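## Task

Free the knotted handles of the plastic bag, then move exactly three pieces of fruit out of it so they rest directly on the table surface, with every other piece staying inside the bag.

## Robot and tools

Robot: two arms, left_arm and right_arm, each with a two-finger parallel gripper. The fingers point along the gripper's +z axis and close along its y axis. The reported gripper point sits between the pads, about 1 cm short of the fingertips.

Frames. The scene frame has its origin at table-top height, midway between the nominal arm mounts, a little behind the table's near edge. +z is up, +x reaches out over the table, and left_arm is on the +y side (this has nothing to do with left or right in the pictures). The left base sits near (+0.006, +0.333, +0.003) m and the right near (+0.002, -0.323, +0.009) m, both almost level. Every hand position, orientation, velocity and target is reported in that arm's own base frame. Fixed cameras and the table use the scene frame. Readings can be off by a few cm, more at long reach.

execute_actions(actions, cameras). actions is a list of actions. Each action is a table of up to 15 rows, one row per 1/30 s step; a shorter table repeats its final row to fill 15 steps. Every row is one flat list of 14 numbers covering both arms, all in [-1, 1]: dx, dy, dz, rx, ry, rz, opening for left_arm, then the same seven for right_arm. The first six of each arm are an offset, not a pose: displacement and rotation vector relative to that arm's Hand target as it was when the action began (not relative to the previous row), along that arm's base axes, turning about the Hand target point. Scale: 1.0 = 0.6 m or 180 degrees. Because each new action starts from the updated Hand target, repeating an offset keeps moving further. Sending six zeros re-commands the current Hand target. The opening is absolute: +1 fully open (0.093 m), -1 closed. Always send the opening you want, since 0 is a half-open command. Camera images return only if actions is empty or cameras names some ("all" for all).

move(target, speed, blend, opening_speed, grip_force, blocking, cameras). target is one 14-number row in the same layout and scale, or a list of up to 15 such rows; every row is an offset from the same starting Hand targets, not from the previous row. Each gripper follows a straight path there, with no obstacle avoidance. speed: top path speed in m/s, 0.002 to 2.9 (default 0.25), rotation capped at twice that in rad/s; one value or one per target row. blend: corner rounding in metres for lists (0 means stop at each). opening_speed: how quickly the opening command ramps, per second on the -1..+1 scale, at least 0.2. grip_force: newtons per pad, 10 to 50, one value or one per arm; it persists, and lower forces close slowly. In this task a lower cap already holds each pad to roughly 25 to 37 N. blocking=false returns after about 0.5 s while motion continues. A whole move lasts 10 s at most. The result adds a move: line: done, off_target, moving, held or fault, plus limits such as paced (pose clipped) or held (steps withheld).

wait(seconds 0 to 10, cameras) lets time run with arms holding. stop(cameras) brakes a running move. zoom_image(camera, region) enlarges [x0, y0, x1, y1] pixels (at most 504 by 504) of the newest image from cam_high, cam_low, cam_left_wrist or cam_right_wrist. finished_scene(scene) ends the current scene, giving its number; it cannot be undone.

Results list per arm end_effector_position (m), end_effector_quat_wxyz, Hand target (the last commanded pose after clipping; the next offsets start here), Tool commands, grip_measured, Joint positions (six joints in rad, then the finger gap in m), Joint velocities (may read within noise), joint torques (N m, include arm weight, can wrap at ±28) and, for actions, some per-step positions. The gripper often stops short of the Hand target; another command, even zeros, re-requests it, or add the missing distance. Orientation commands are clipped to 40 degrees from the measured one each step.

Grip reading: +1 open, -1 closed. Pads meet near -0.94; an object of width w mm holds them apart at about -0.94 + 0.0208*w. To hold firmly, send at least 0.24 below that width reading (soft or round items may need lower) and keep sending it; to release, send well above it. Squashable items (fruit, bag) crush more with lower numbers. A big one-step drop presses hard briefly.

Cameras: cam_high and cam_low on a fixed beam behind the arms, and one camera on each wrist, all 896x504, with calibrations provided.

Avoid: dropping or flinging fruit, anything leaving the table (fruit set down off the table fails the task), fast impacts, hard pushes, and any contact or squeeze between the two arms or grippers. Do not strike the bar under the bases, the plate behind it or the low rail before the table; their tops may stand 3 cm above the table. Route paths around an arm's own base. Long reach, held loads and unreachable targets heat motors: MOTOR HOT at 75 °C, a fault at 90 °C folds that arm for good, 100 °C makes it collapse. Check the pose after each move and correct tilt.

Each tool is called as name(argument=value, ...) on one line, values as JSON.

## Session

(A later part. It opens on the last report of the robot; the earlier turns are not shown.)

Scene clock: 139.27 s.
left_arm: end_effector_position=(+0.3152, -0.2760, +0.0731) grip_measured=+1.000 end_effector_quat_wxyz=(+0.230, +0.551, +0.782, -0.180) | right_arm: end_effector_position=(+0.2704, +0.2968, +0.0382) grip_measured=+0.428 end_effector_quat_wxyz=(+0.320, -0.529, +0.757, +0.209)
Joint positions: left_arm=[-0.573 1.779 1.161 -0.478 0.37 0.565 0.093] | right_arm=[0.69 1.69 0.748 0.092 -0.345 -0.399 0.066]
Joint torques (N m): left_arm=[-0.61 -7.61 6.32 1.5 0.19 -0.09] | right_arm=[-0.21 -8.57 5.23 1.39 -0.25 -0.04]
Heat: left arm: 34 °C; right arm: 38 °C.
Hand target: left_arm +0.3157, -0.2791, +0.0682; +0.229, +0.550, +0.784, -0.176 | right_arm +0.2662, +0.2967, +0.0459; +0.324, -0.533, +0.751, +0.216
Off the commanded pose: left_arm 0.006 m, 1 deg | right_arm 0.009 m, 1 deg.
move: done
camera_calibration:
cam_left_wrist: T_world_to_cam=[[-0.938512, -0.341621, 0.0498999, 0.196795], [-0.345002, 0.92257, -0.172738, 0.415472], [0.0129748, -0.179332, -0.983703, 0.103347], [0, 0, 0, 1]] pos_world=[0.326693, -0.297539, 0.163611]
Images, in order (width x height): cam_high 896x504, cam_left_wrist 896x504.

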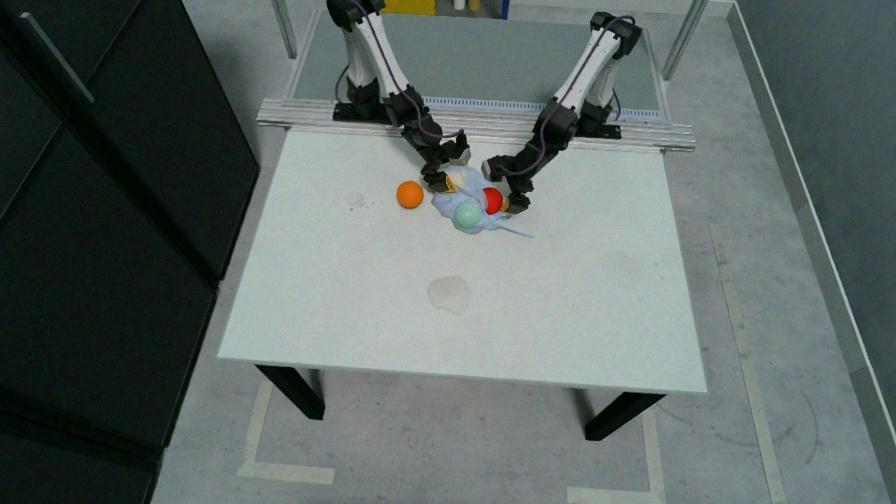

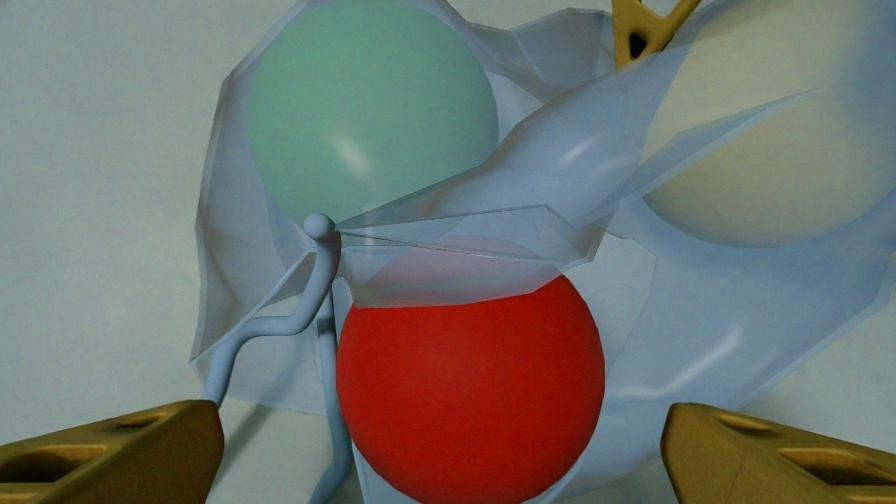

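move(target=[[-0.012,-0.022,-0.05,0,0,0,1, 0, 0, 0, 0, 0, 0, -0.1],[-0.012,-0.022,-0.05,0,0,0,0, 0, 0, 0, 0, 0, 0, -0.1],[-0.012,-0.022,0.0,0,0,0,0, 0, 0, 0, 0, 0, 0, -0.1]], cameras=["cam_high","cam_left_wrist"], speed=0.1, opening_speed=1)

zoom_image(camera="cam_high", region=[420, 150, 580, 260])

Scene clock: 143.87 s.
left_arm: end_effector_position=(+0.3045, -0.2857, +0.0487) grip_measured=+0.242 end_effector_quat_wxyz=(+0.210, +0.550, +0.788, -0.179) | right_arm: end_effector_position=(+0.2700, +0.2966, +0.0378) grip_measured=+0.428 end_effector_quat_wxyz=(+0.319, -0.529, +0.758, +0.209)
Joint positions: left_arm=[-0.616 1.826 1.132 -0.431 0.348 0.523 0.057] | right_arm=[0.69 1.69 0.748 0.089 -0.345 -0.399 0.066]
Joint torques (N m): left_arm=[-0.69 -11.28 8.55 1.17 0.19 -0.11] | right_arm=[-0.21 -8.62 5.3 1.41 -0.23 -0.04]
Heat: left arm: 34 °C; right arm: 38 °C.
Hand target: left_arm +0.3084, -0.2923, +0.0681; +0.228, +0.550, +0.784, -0.176 | right_arm +0.2662, +0.2967, +0.0459; +0.324, -0.534, +0.751, +0.216
Off the commanded pose: left_arm 0.021 m, 2 deg | right_arm 0.009 m, 1 deg.
move: off_target (left_arm)
camera_calibration:
cam_left_wrist: T_world_to_cam=[[-0.935504, -0.345695, 0.0729797, 0.181417], [-0.352732, 0.925678, -0.136746, 0.417955], [-0.0202832, -0.153669, -0.987914, 0.0953368], [0, 0, 0, 1]] pos_world=[0.319076, -0.309526, 0.138098]
Images, in order (width x height): cam_high 896x504, cam_left_wrist 896x504.

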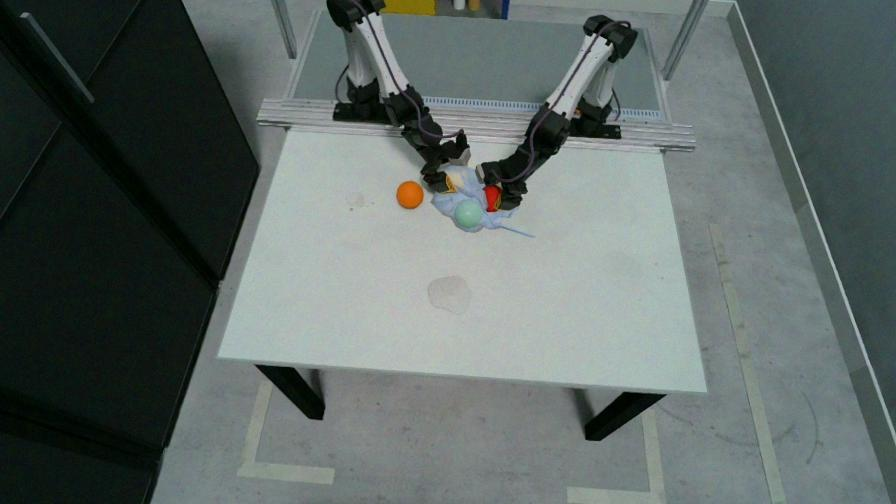

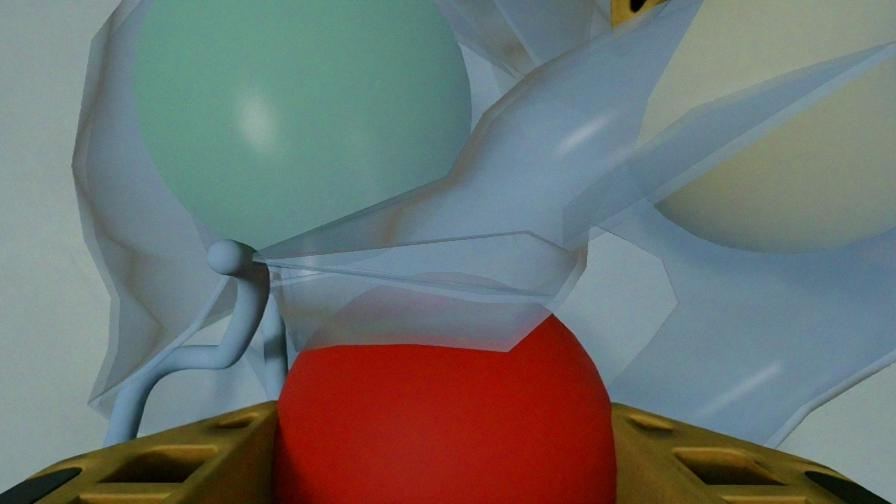

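Scaled by 3.150 from the camera's 896x504 image, which has a finer 1280x720 frame.

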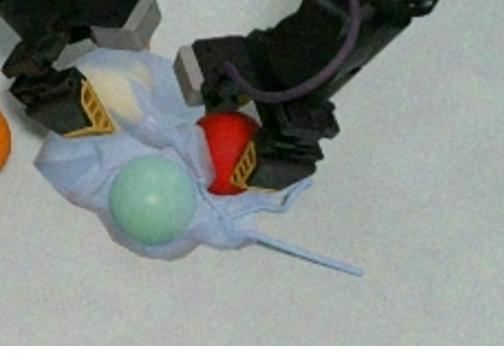

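move(target=[[0,0.05,0.03,0,0,0,0, 0, 0, 0, 0, 0, 0, -0.1],[0.05,0.35,0.06,0,0,0,0, 0, 0, 0, 0, 0, 0, -0.1]], cameras=["cam_high","cam_left_wrist"], speed=0.12)

zoom_image(camera="cam_high", region=[420, 150, 600, 260])

Scene clock: 147.63 s.
left_arm: end_effector_position=(+0.3359, -0.0801, +0.1020) grip_measured=+0.242 end_effector_quat_wxyz=(+0.228, +0.547, +0.788, -0.167) | right_arm: end_effector_position=(+0.2699, +0.2966, +0.0378) grip_measured=+0.428 end_effector_quat_wxyz=(+0.319, -0.529, +0.758, +0.209)
Joint positions: left_arm=[0.021 1.673 1.192 -0.895 0.543 1.179 0.057] | right_arm=[0.69 1.69 0.748 0.089 -0.345 -0.399 0.066]
Joint torques (N m): left_arm=[0.2 -5.96 8.38 0.58 0.64 0.13] | right_arm=[-0.23 -8.58 5.29 1.42 -0.27 -0.02]
Heat: left arm: 35 °C; right arm: 38 °C.
Hand target: left_arm +0.3385, -0.0823, +0.1042; +0.229, +0.550, +0.784, -0.176 | right_arm +0.2662, +0.2967, +0.0459; +0.324, -0.534, +0.751, +0.216
Off the commanded pose: left_arm 0.004 m, 1 deg | right_arm 0.009 m, 1 deg.
move: done
camera_calibration:
cam_left_wrist: T_world_to_cam=[[-0.931903, -0.360833, 0.0368237, 0.279236], [-0.362029, 0.919149, -0.155243, 0.250399], [0.0221704, -0.158003, -0.98719, 0.165639], [0, 0, 0, 1]] pos_world=[0.3472, -0.103225, 0.192107]
Images, in order (width x height): cam_high 896x504, cam_left_wrist 896x504.

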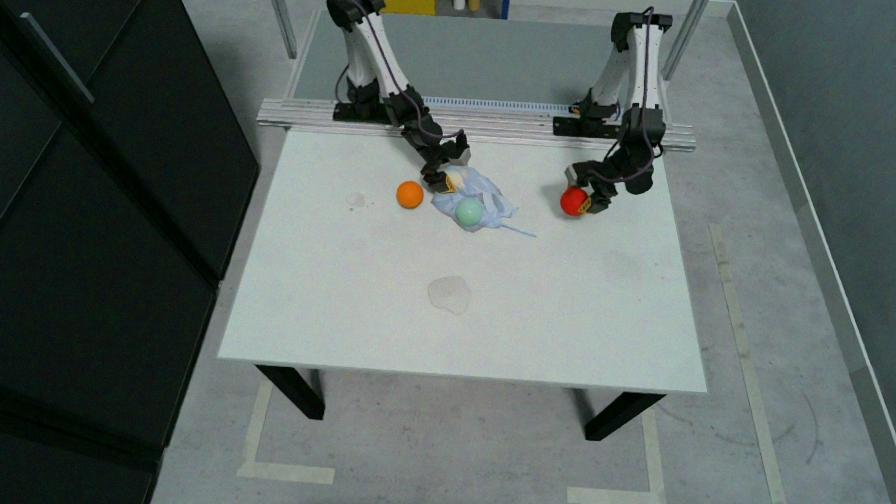

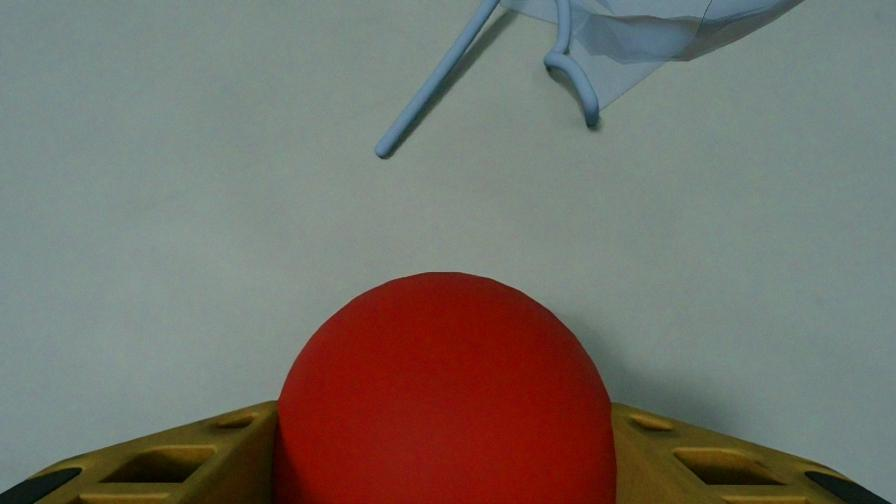

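Scaled by 2.800 from the camera's 896x504 image, which has a finer 1280x720 frame.

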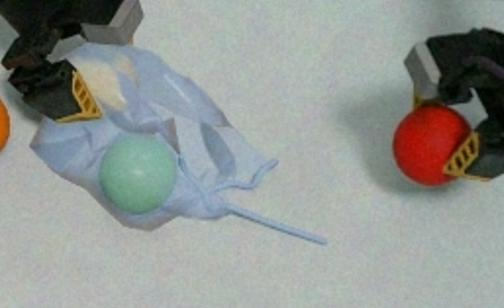

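move(target=[[0,0,-0.083,0,0,0,0, 0, 0, 0, 0, 0, 0, -0.1],[0,0,-0.11,0,0,0,0, 0, 0, 0, 0, 0, 0, -0.1]], speed=0.06, cameras=["cam_low"])

zoom_image(camera="cam_low", region=[350, 180, 650, 380])

Scene clock: 150.40 s.
left_arm: end_effector_position=(+0.3400, -0.0825, +0.0509) grip_measured=+0.242 end_effector_quat_wxyz=(+0.234, +0.547, +0.785, -0.174) | right_arm: end_effector_position=(+0.2699, +0.2966, +0.0378) grip_measured=+0.428 end_effector_quat_wxyz=(+0.319, -0.529, +0.758, +0.209)
Joint positions: left_arm=[0.021 1.757 1.067 -0.685 0.561 1.182 0.057] | right_arm=[0.69 1.69 0.748 0.089 -0.345 -0.399 0.066]
Joint torques (N m): left_arm=[0.27 -5.9 3.95 1.07 0.47 0.12] | right_arm=[-0.23 -8.64 5.29 1.41 -0.23 -0.04]
Heat: left arm: 35 °C; right arm: 38 °C.
Hand target: left_arm +0.3384, -0.0823, +0.0382; +0.228, +0.550, +0.784, -0.177 | right_arm +0.2662, +0.2967, +0.0459; +0.324, -0.534, +0.751, +0.216
Off the commanded pose: left_arm 0.013 m, 1 deg | right_arm 0.009 m, 1 deg.
move: off_target (left_arm)
Images, in order (width x height): cam_low 896x504.

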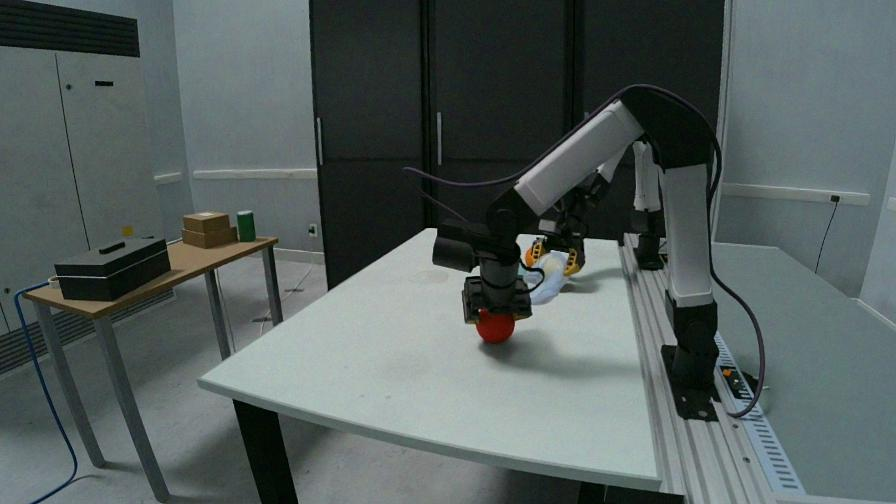

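Scaled by 1.680 from the camera's 896x504 image, which has a finer 1280x720 frame.

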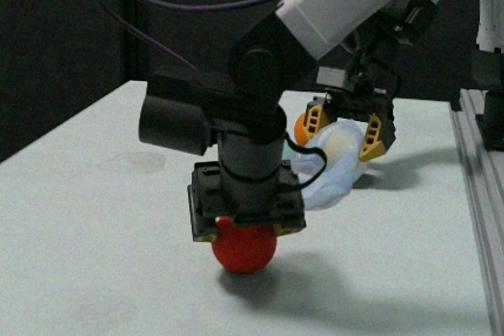

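move(target=[[0,0,0.015,0,0,0,0, 0, 0, 0, 0, 0, 0, -0.1],[0,0,0.015,0,0,0,1, 0, 0, 0, 0, 0, 0, -0.1],[-0.03,0.08,0.16,0,0,0,1, 0, 0, 0, 0, 0, 0, -0.1]], speed=0.12, opening_speed=0.7, cameras=["cam_high","cam_right_wrist"])

zoom_image(camera="cam_high", region=[420, 150, 600, 260])

Scene clock: 155.43 s.
left_arm: end_effector_position=(+0.3192, -0.0341, +0.1215) grip_measured=+1.000 end_effector_quat_wxyz=(+0.216, +0.545, +0.789, -0.181) | right_arm: end_effector_position=(+0.2699, +0.2966, +0.0378) grip_measured=+0.428 end_effector_quat_wxyz=(+0.319, -0.529, +0.758, +0.209)
Joint positions: left_arm=[0.18 1.672 1.276 -1.118 0.569 1.372 0.093] | right_arm=[0.69 1.69 0.748 0.089 -0.345 -0.399 0.066]
Joint torques (N m): left_arm=[0.58 -8.84 7.82 0.31 0.64 0.14] | right_arm=[-0.18 -8.54 5.26 1.42 -0.22 -0.02]
Heat: left arm: 35 °C; right arm: 38 °C.
Hand target: left_arm +0.3203, -0.0343, +0.1341; +0.228, +0.550, +0.784, -0.177 | right_arm +0.2662, +0.2967, +0.0459; +0.324, -0.534, +0.751, +0.216
Off the commanded pose: left_arm 0.013 m, 2 deg | right_arm 0.009 m, 1 deg.
move: off_target (left_arm)
camera_calibration:
cam_right_wrist: T_world_to_cam=[[0.93194, -0.358505, 0.0544252, -0.151684], [-0.322358, -0.887829, -0.328398, 0.402273], [0.166053, 0.288503, -0.94297, -0.00521092], [0, 0, 0, 1]] pos_world=[0.271901, 0.304273, 0.135447]
Images, in order (width x height): cam_high 896x504, cam_right_wrist 896x504.

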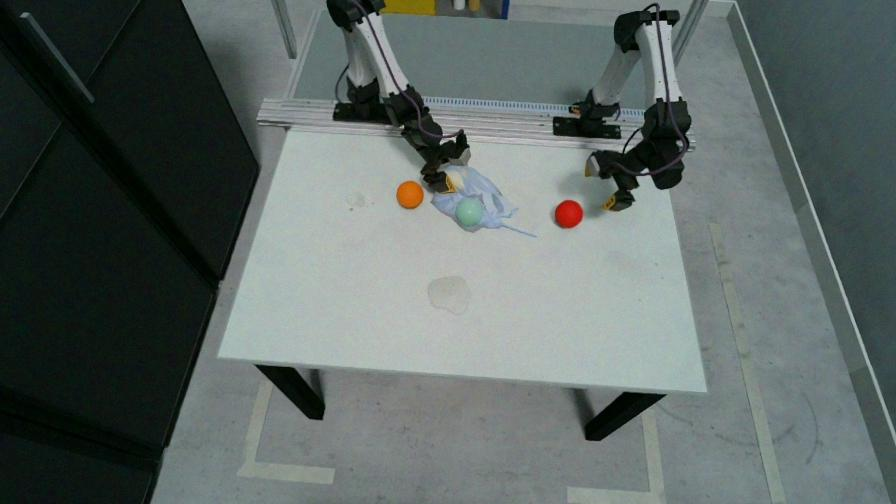

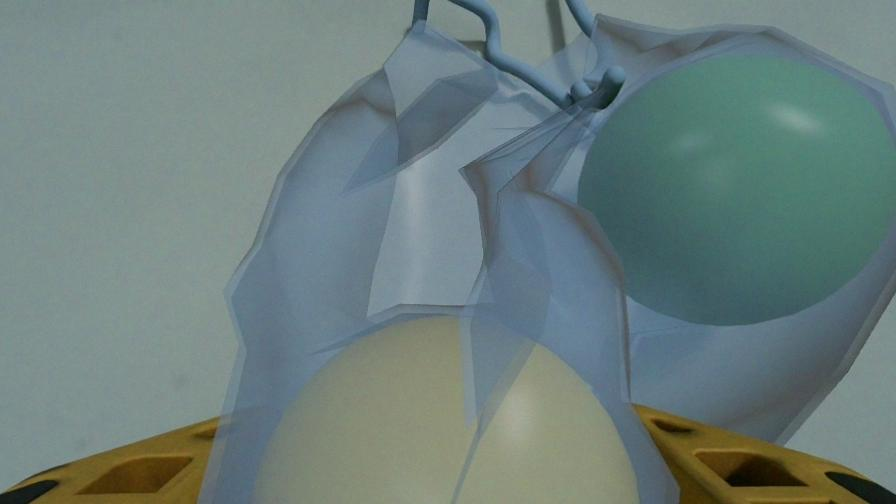

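Scaled by 2.800 from the camera's 896x504 image, which has a finer 1280x720 frame.

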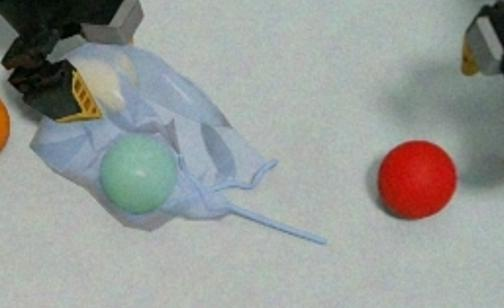

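move(target=[[0,0,0,0,0,0,1,0,0.03,0.15,0,0,0,-0.1],[0,0,0,0,0,0,1,-0.03,-0.17,0.13,0,0,0,-0.1]], blend=0.02, speed=0.13, cameras=["cam_high","cam_low"])

Scene clock: 160.80 s.
left_arm: end_effector_position=(+0.3191, -0.0341, +0.1215) grip_measured=+1.000 end_effector_quat_wxyz=(+0.216, +0.545, +0.789, -0.181) | right_arm: end_effector_position=(+0.2526, +0.1952, +0.1205) grip_measured=+0.428 end_effector_quat_wxyz=(+0.321, -0.531, +0.756, +0.210)
Joint positions: left_arm=[0.18 1.672 1.276 -1.119 0.569 1.373 0.093] | right_arm=[0.384 1.258 0.759 -0.464 -0.539 -0.668 0.066]
Joint torques (N m): left_arm=[0.57 -8.88 7.83 0.3 0.63 0.15] | right_arm=[-0.47 -5.19 6.35 1.26 -0.35 0]
Heat: left arm: 35 °C; right arm: 37 °C.
Hand target: left_arm +0.3203, -0.0343, +0.1341; +0.228, +0.550, +0.784, -0.177 | right_arm +0.2481, +0.1948, +0.1239; +0.324, -0.534, +0.751, +0.216
Off the commanded pose: left_arm 0.013 m, 2 deg | right_arm 0.006 m, 1 deg.
move: off_target (left_arm)
Images, in order (width x height): cam_high 896x504, cam_low 896x504.

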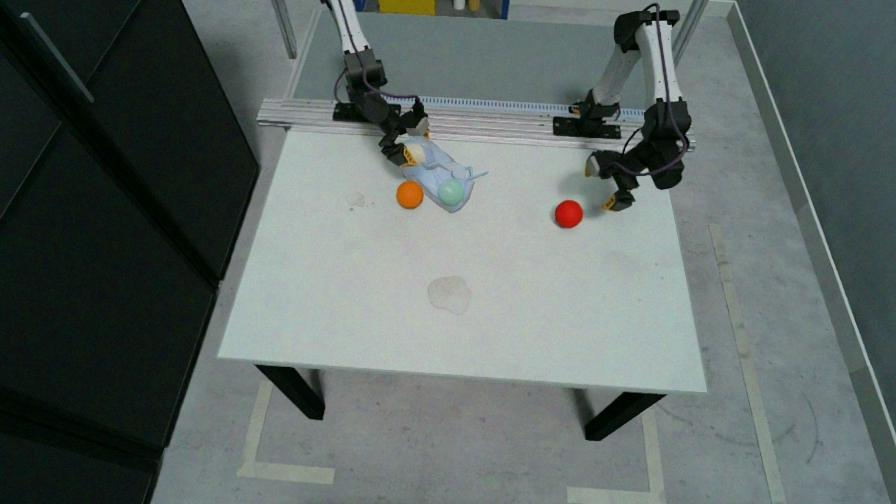

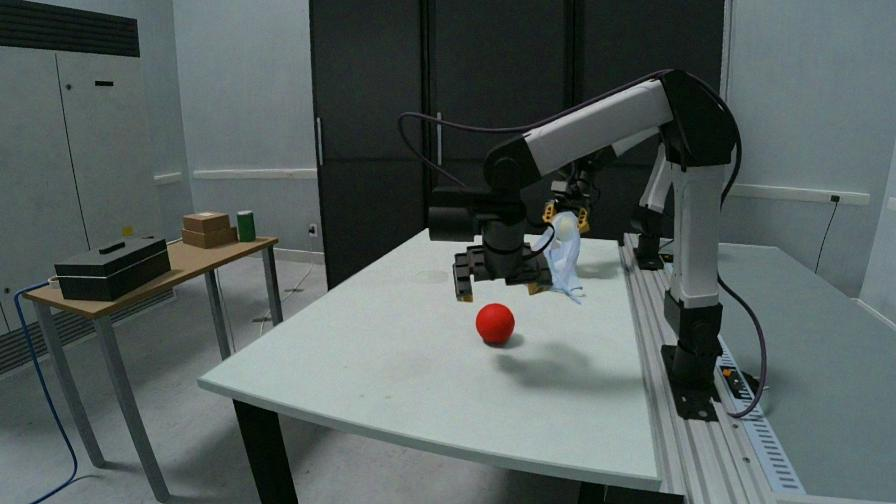

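zoom_image(camera="cam_high", region=[380, 110, 510, 230])

zoom_image(camera="cam_low", region=[510, 180, 620, 320])

Scaled by 3.877 from the camera's 896x504 image, which has a finer 1280x720 frame.

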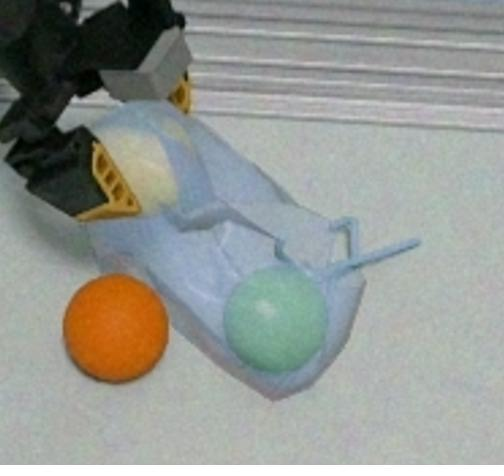

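Scaled by 3.600 from the camera's 896x504 image, which has a finer 1280x720 frame.

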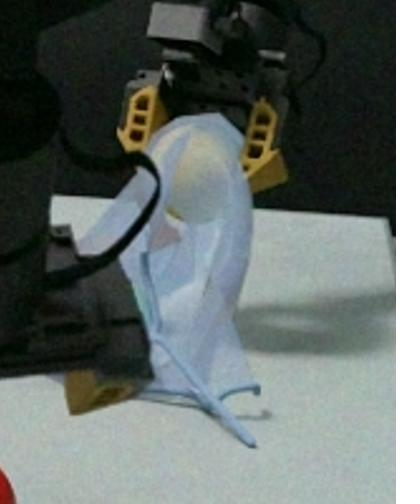

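move(target=[[0.03,-0.1,0.13,0,0,0,1,0,0,0,0,0,0,-0.1],[0.03,-0.24,0.09,0,0,0,1,0,0,0,0,0,0,-0.1]], blend=0.03, cameras=["cam_left_wrist"])

zoom_image(camera="cam_left_wrist", region=[200, 0, 700, 500])

Scene clock: 163.50 s.
left_arm: end_effector_position=(+0.3381, -0.1784, +0.1943) grip_measured=+1.000 end_effector_quat_wxyz=(+0.234, +0.554, +0.779, -0.180) | right_arm: end_effector_position=(+0.2525, +0.1952, +0.1205) grip_measured=+0.428 end_effector_quat_wxyz=(+0.321, -0.531, +0.755, +0.211)
Joint positions: left_arm=[-0.275 1.67 1.535 -1.083 0.493 0.87 0.093] | right_arm=[0.384 1.258 0.759 -0.464 -0.539 -0.669 0.066]
Joint torques (N m): left_arm=[-0.13 -7.58 5.16 1.19 0.28 -0.08] | right_arm=[-0.42 -5.16 6.31 1.21 -0.34 -0.03]
Heat: left arm: 35 °C; right arm: 37 °C.
Hand target: left_arm +0.3383, -0.1784, +0.1882; +0.228, +0.550, +0.784, -0.177 | right_arm +0.2482, +0.1948, +0.1239; +0.324, -0.534, +0.751, +0.216
Off the commanded pose: left_arm 0.006 m, 1 deg | right_arm 0.006 m, 1 deg.
move: done
camera_calibration:
cam_left_wrist: T_world_to_cam=[[-0.940582, -0.336687, 0.0441204, 0.248283], [-0.339009, 0.92364, -0.178783, 0.35358], [0.0194425, -0.183117, -0.982899, 0.236701], [0, 0, 0, 1]] pos_world=[0.348795, -0.199642, 0.284913]
Images, in order (width x height): cam_left_wrist 896x504.

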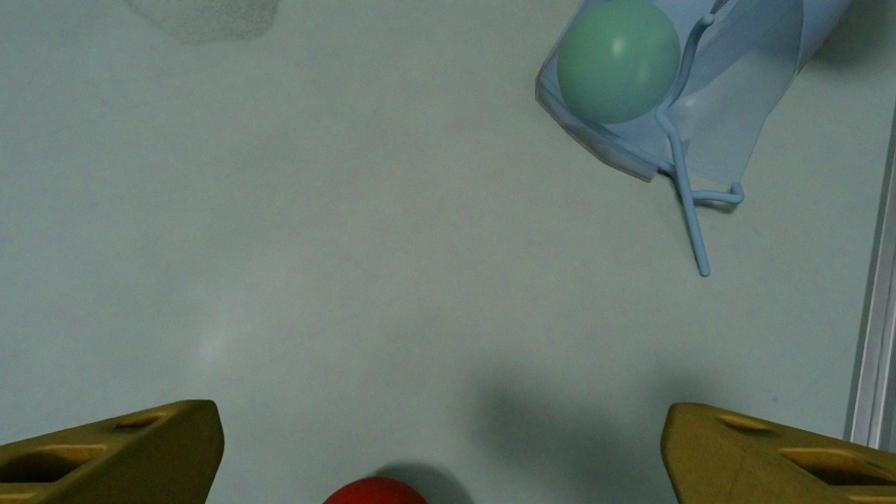

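Scaled by 1.008 from the camera's 896x504 image, which has a finer 1280x720 frame.

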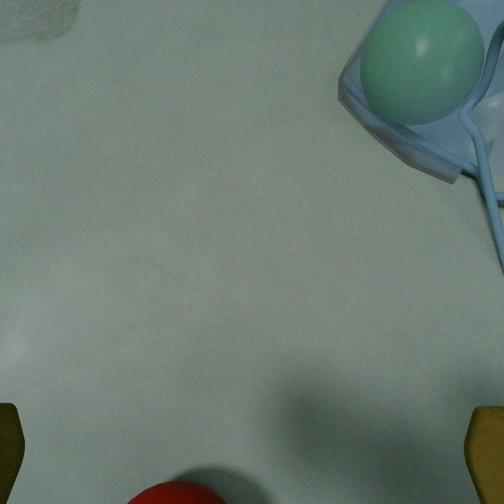

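move(target=[-0.06,-0.14,0.03,0,0,0,1,0,0,0,0,0,0,-0.1], cameras=["cam_left_wrist","cam_high"])

Scene clock: 166.23 s.
left_arm: end_effector_position=(+0.2977, -0.2593, +0.1921) grip_measured=+1.000 end_effector_quat_wxyz=(+0.205, +0.552, +0.787, -0.182) | right_arm: end_effector_position=(+0.2525, +0.1952, +0.1205) grip_measured=+0.428 end_effector_quat_wxyz=(+0.321, -0.531, +0.755, +0.211)
Joint positions: left_arm=[-0.558 1.67 1.535 -1.021 0.38 0.585 0.093] | right_arm=[0.384 1.258 0.759 -0.464 -0.539 -0.669 0.066]
Joint torques (N m): left_arm=[-0.16 -9.29 8.4 1.4 0.21 -0.11] | right_arm=[-0.5 -5.16 6.34 1.22 -0.35 -0.04]
Heat: left arm: 34 °C; right arm: 36 °C.
Hand target: left_arm +0.3025, -0.2623, +0.2061; +0.229, +0.550, +0.784, -0.176 | right_arm +0.2482, +0.1948, +0.1239; +0.324, -0.534, +0.751, +0.216
Off the commanded pose: left_arm 0.015 m, 3 deg | right_arm 0.006 m, 1 deg.
move: off_target (left_arm)
camera_calibration:
cam_left_wrist: T_world_to_cam=[[-0.937453, -0.338228, 0.0823582, 0.174424], [-0.346681, 0.928518, -0.132914, 0.408884], [-0.0315158, -0.153153, -0.9877, 0.244422], [0, 0, 0, 1]] pos_world=[0.31297, -0.283227, 0.281397]
Images, in order (width x height): cam_high 896x504, cam_left_wrist 896x504.

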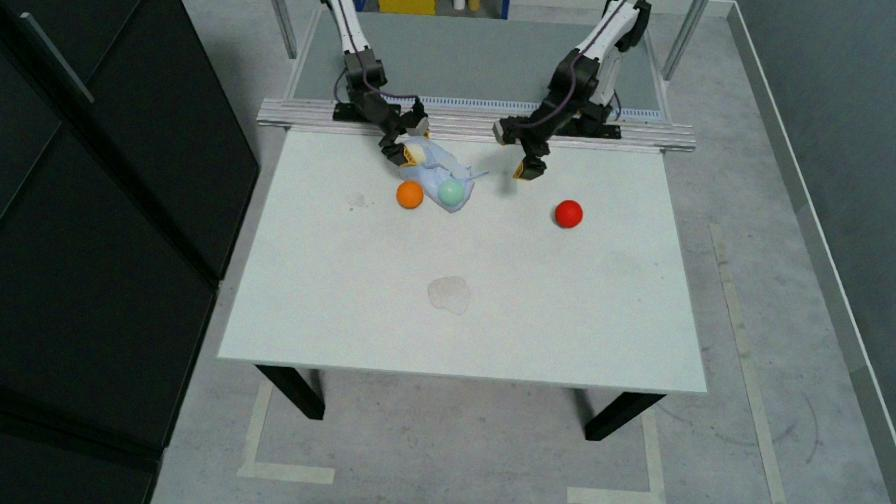

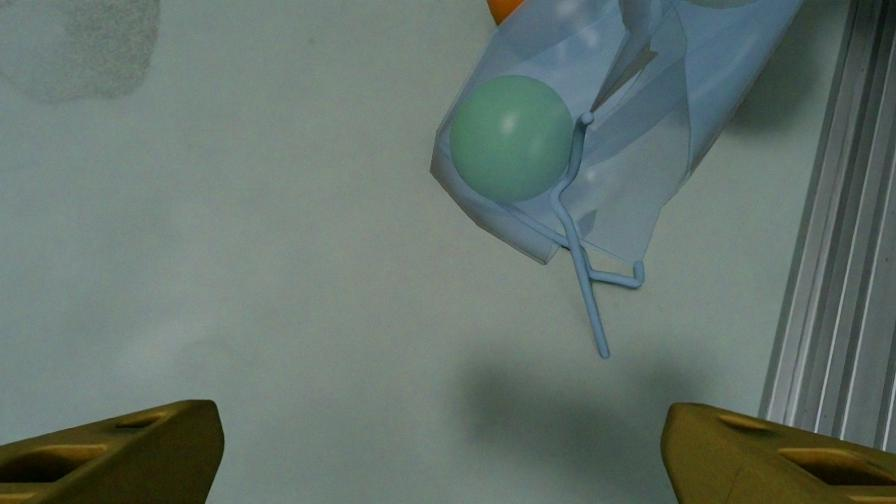

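zoom_image(camera="cam_left_wrist", region=[400, 20, 680, 300])

Scaled by 1.800 from the camera's 896x504 image, which has a finer 1280x720 frame.

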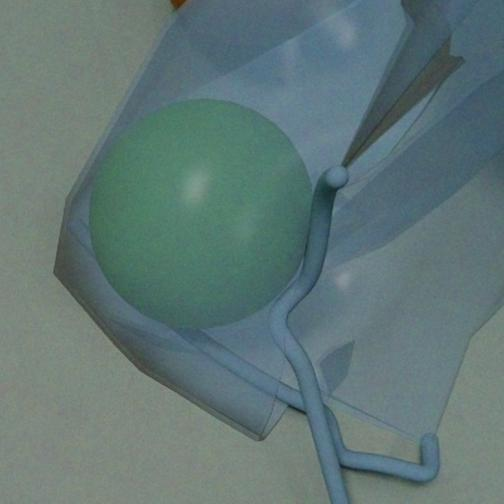

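move(target=[[0,0,0,0,0,0,1,0.0,-0.25,-0.1,0,0,0,-0.1]], speed=0.15, cameras=["cam_high","cam_left_wrist"])

zoom_image(camera="cam_high", region=[360, 110, 490, 230])

Scene clock: 169.70 s.
left_arm: end_effector_position=(+0.2977, -0.2593, +0.1920) grip_measured=+1.000 end_effector_quat_wxyz=(+0.205, +0.552, +0.787, -0.182) | right_arm: end_effector_position=(+0.2444, +0.0447, +0.0592) grip_measured=+0.428 end_effector_quat_wxyz=(+0.320, -0.534, +0.754, +0.210)
Joint positions: left_arm=[-0.558 1.67 1.535 -1.021 0.38 0.585 0.093] | right_arm=[-0.318 1.447 0.697 -0.765 -0.783 -1.528 0.066]
Joint torques (N m): left_arm=[-0.16 -9.25 8.38 1.38 0.19 -0.11] | right_arm=[-0.46 -2.66 7.58 0.19 -0.53 0]
Heat: left arm: 35 °C; right arm: 36 °C.
Hand target: left_arm +0.3024, -0.2623, +0.2061; +0.228, +0.550, +0.784, -0.176 | right_arm +0.2481, +0.0448, +0.0639; +0.324, -0.534, +0.751, +0.216
Off the commanded pose: left_arm 0.015 m, 3 deg | right_arm 0.006 m, 1 deg.
move: off_target (left_arm)
camera_calibration:
cam_left_wrist: T_world_to_cam=[[-0.9373, -0.33868, 0.0822498, 0.174287], [-0.347105, 0.928388, -0.132716, 0.408911], [-0.0314116, -0.152944, -0.987736, 0.24436], [0, 0, 0, 1]] pos_world=[0.31297, -0.283227, 0.281297]
Images, in order (width x height): cam_high 896x504, cam_left_wrist 896x504.

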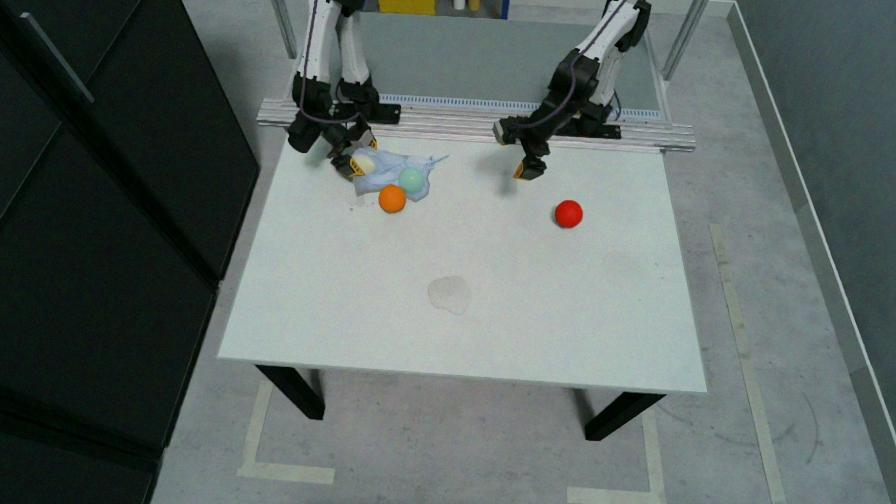

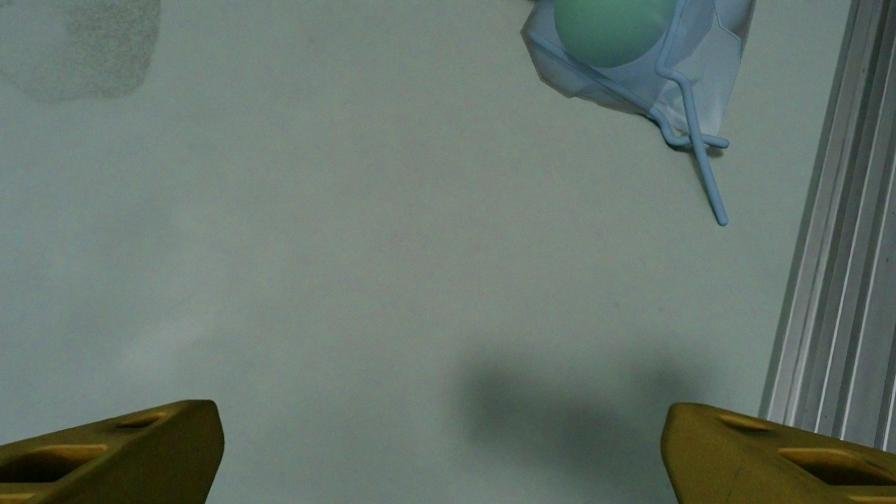

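Scaled by 3.877 from the camera's 896x504 image, which has a finer 1280x720 frame.

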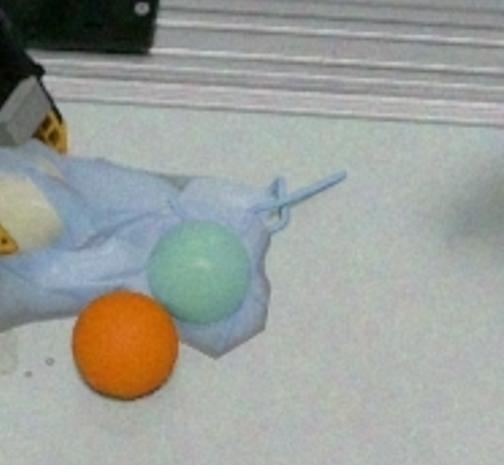

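move(target=[[0.03,0.36,0,0,0,0,1,0.04,0.15,0.33,0,0,0,-0.1],[0.03,0.36,0,0,0,0,1,0.06,0.42,0.33,0,0,0,-0.1]], blend=0.03, speed=0.13, cameras=["cam_high","cam_low","cam_left_wrist"])

Scene clock: 174.27 s.
left_arm: end_effector_position=(+0.3189, -0.0461, +0.2033) grip_measured=+1.000 end_effector_quat_wxyz=(+0.228, +0.549, +0.786, -0.170) | right_arm: end_effector_position=(+0.2754, +0.2880, +0.2511) grip_measured=+0.428 end_effector_quat_wxyz=(+0.304, -0.535, +0.758, +0.216)
Joint positions: left_arm=[0.14 1.629 1.553 -1.378 0.565 1.325 0.093] | right_arm=[0.645 1.509 1.482 -0.871 -0.393 -0.445 0.066]
Joint torques (N m): left_arm=[0.62 -5.79 8.12 0.43 0.62 0.13] | right_arm=[0.17 -4.22 9.92 1.76 -0.09 0.12]
Heat: left arm: 34 °C; right arm: 35 °C.
Hand target: left_arm +0.3204, -0.0464, +0.2061; +0.228, +0.550, +0.784, -0.176 | right_arm +0.2842, +0.2968, +0.2619; +0.325, -0.534, +0.751, +0.216
Off the commanded pose: left_arm 0.003 m, 1 deg | right_arm 0.016 m, 2 deg.
move: off_target (right_arm)
camera_calibration:
cam_left_wrist: T_world_to_cam=[[-0.934118, -0.354753, 0.0396693, 0.272375], [-0.356456, 0.921084, -0.156666, 0.227376], [0.0190388, -0.160485, -0.986855, 0.272168], [0, 0, 0, 1]] pos_world=[0.330298, -0.0691276, 0.293407]
Images, in order (width x height): cam_high 896x504, cam_low 896x504, cam_left_wrist 896x504.

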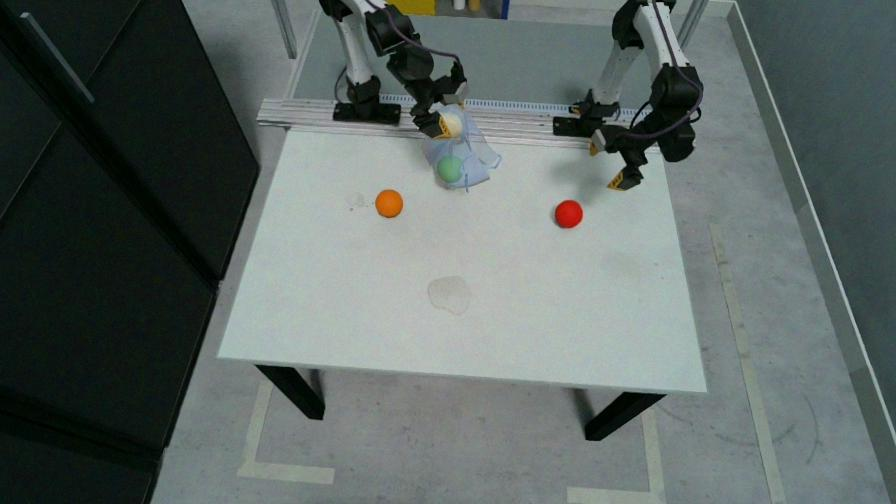

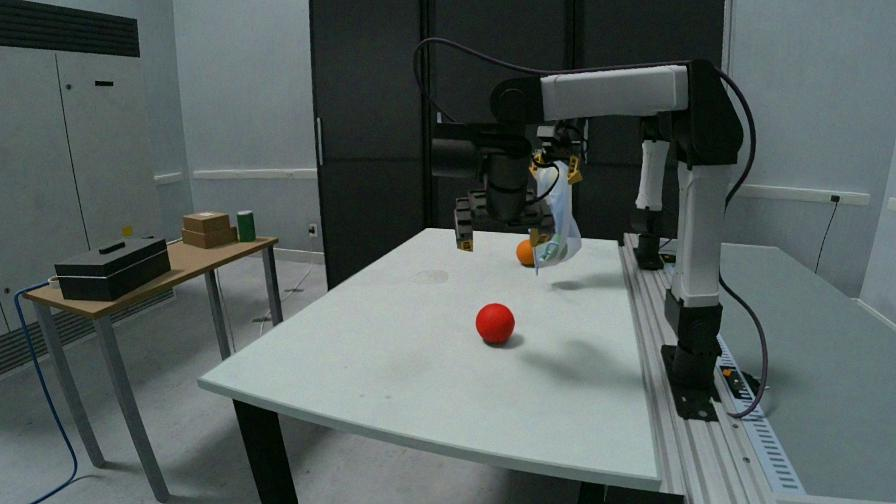

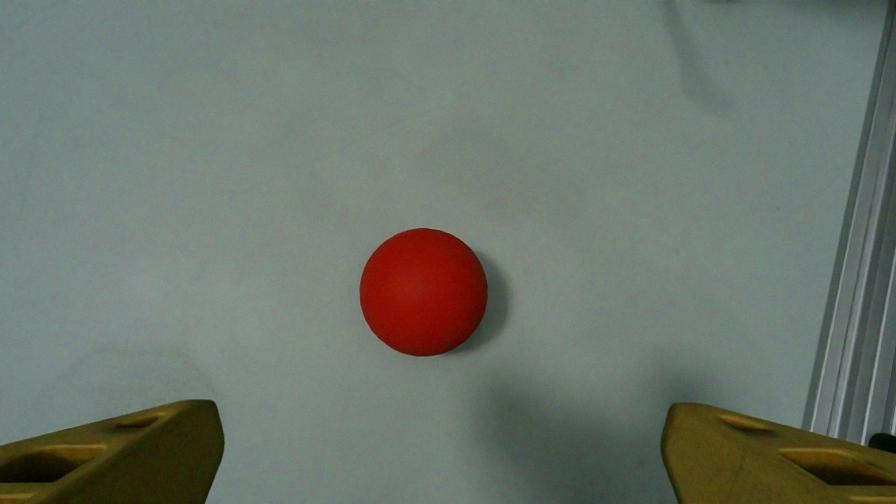

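zoom_image(camera="cam_high", region=[400, 90, 520, 210])

zoom_image(camera="cam_low", region=[500, 130, 640, 290])

Scaled by 4.200 from the camera's 896x504 image, which has a finer 1280x720 frame.

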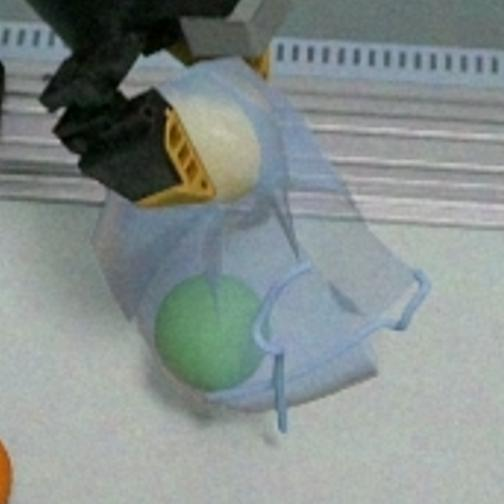

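Scaled by 3.150 from the camera's 896x504 image, which has a finer 1280x720 frame.

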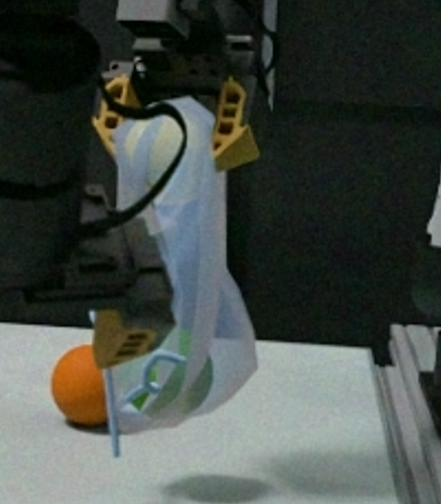

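move(target=[[0,0,0,0,0,0,1,0,0.08,-0.23,0,0,0,-0.1],[0,0,0,0,0,0,1,0,-0.18,-0.25,0,0,0,-0.1]], speed=0.2, cameras=["cam_high","cam_low"])

zoom_image(camera="cam_high", region=[390, 110, 520, 230])

zoom_image(camera="cam_low", region=[500, 180, 640, 320])

Scene clock: 178.43 s.
left_arm: end_effector_position=(+0.3189, -0.0461, +0.2033) grip_measured=+1.000 end_effector_quat_wxyz=(+0.228, +0.549, +0.786, -0.170) | right_arm: end_effector_position=(+0.2877, +0.1877, +0.1048) grip_measured=+0.428 end_effector_quat_wxyz=(+0.317, -0.529, +0.758, +0.211)
Joint positions: left_arm=[0.14 1.629 1.553 -1.378 0.565 1.325 0.093] | right_arm=[0.306 1.42 0.826 -0.418 -0.58 -0.743 0.066]
Joint torques (N m): left_arm=[0.61 -5.75 8.13 0.42 0.63 0.13] | right_arm=[-0.23 -6.5 6.5 1.18 -0.38 -0.05]
Heat: left arm: 34 °C; right arm: 34 °C.
Hand target: left_arm +0.3204, -0.0464, +0.2061; +0.228, +0.550, +0.784, -0.176 | right_arm +0.2842, +0.1887, +0.1119; +0.324, -0.533, +0.751, +0.216
Off the commanded pose: left_arm 0.003 m, 1 deg | right_arm 0.008 m, 1 deg.
move: done
Images, in order (width x height): cam_high 896x504, cam_low 896x504.

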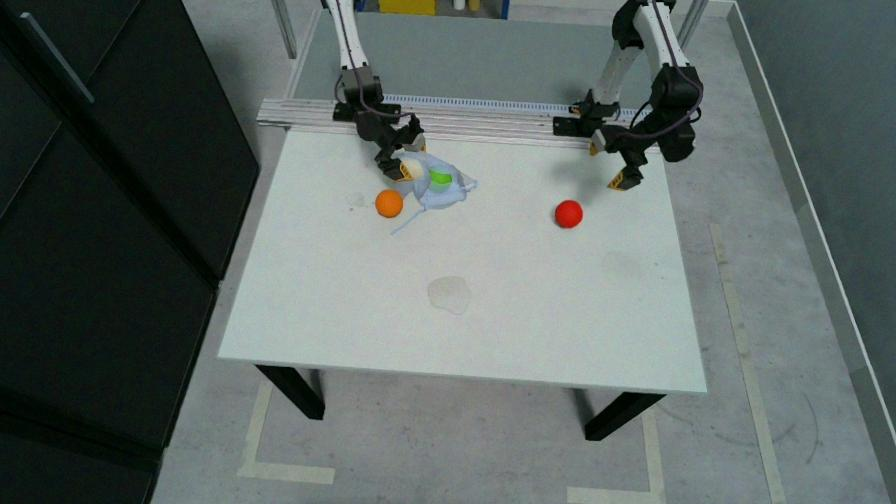

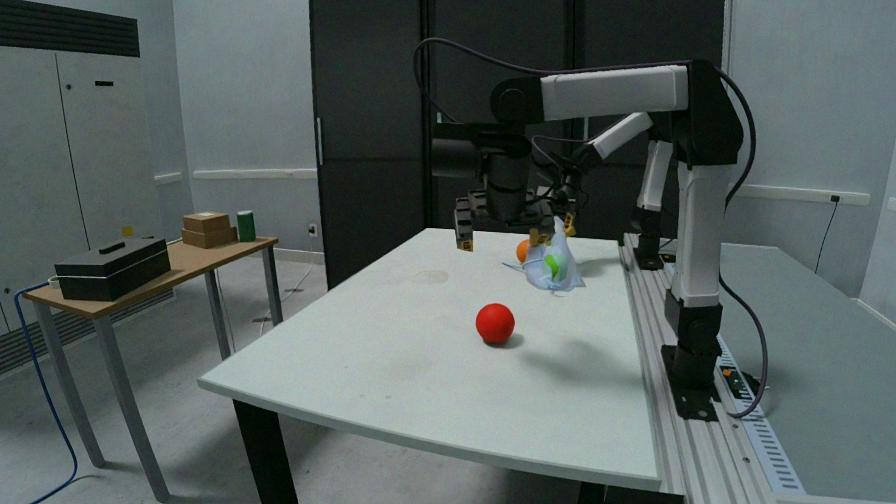

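Scaled by 3.877 from the camera's 896x504 image, which has a finer 1280x720 frame.

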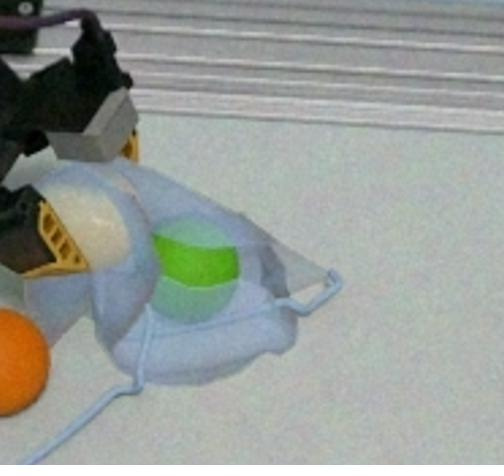

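Scaled by 3.600 from the camera's 896x504 image, which has a finer 1280x720 frame.

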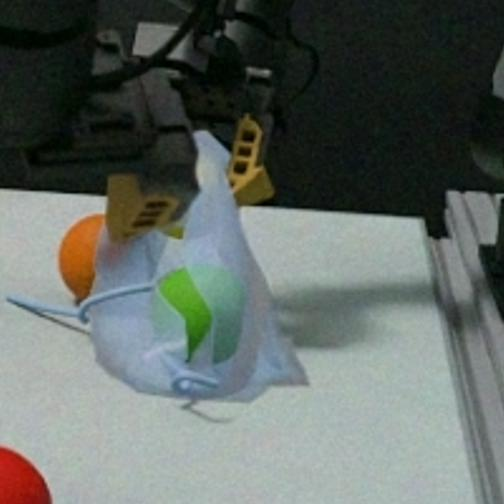

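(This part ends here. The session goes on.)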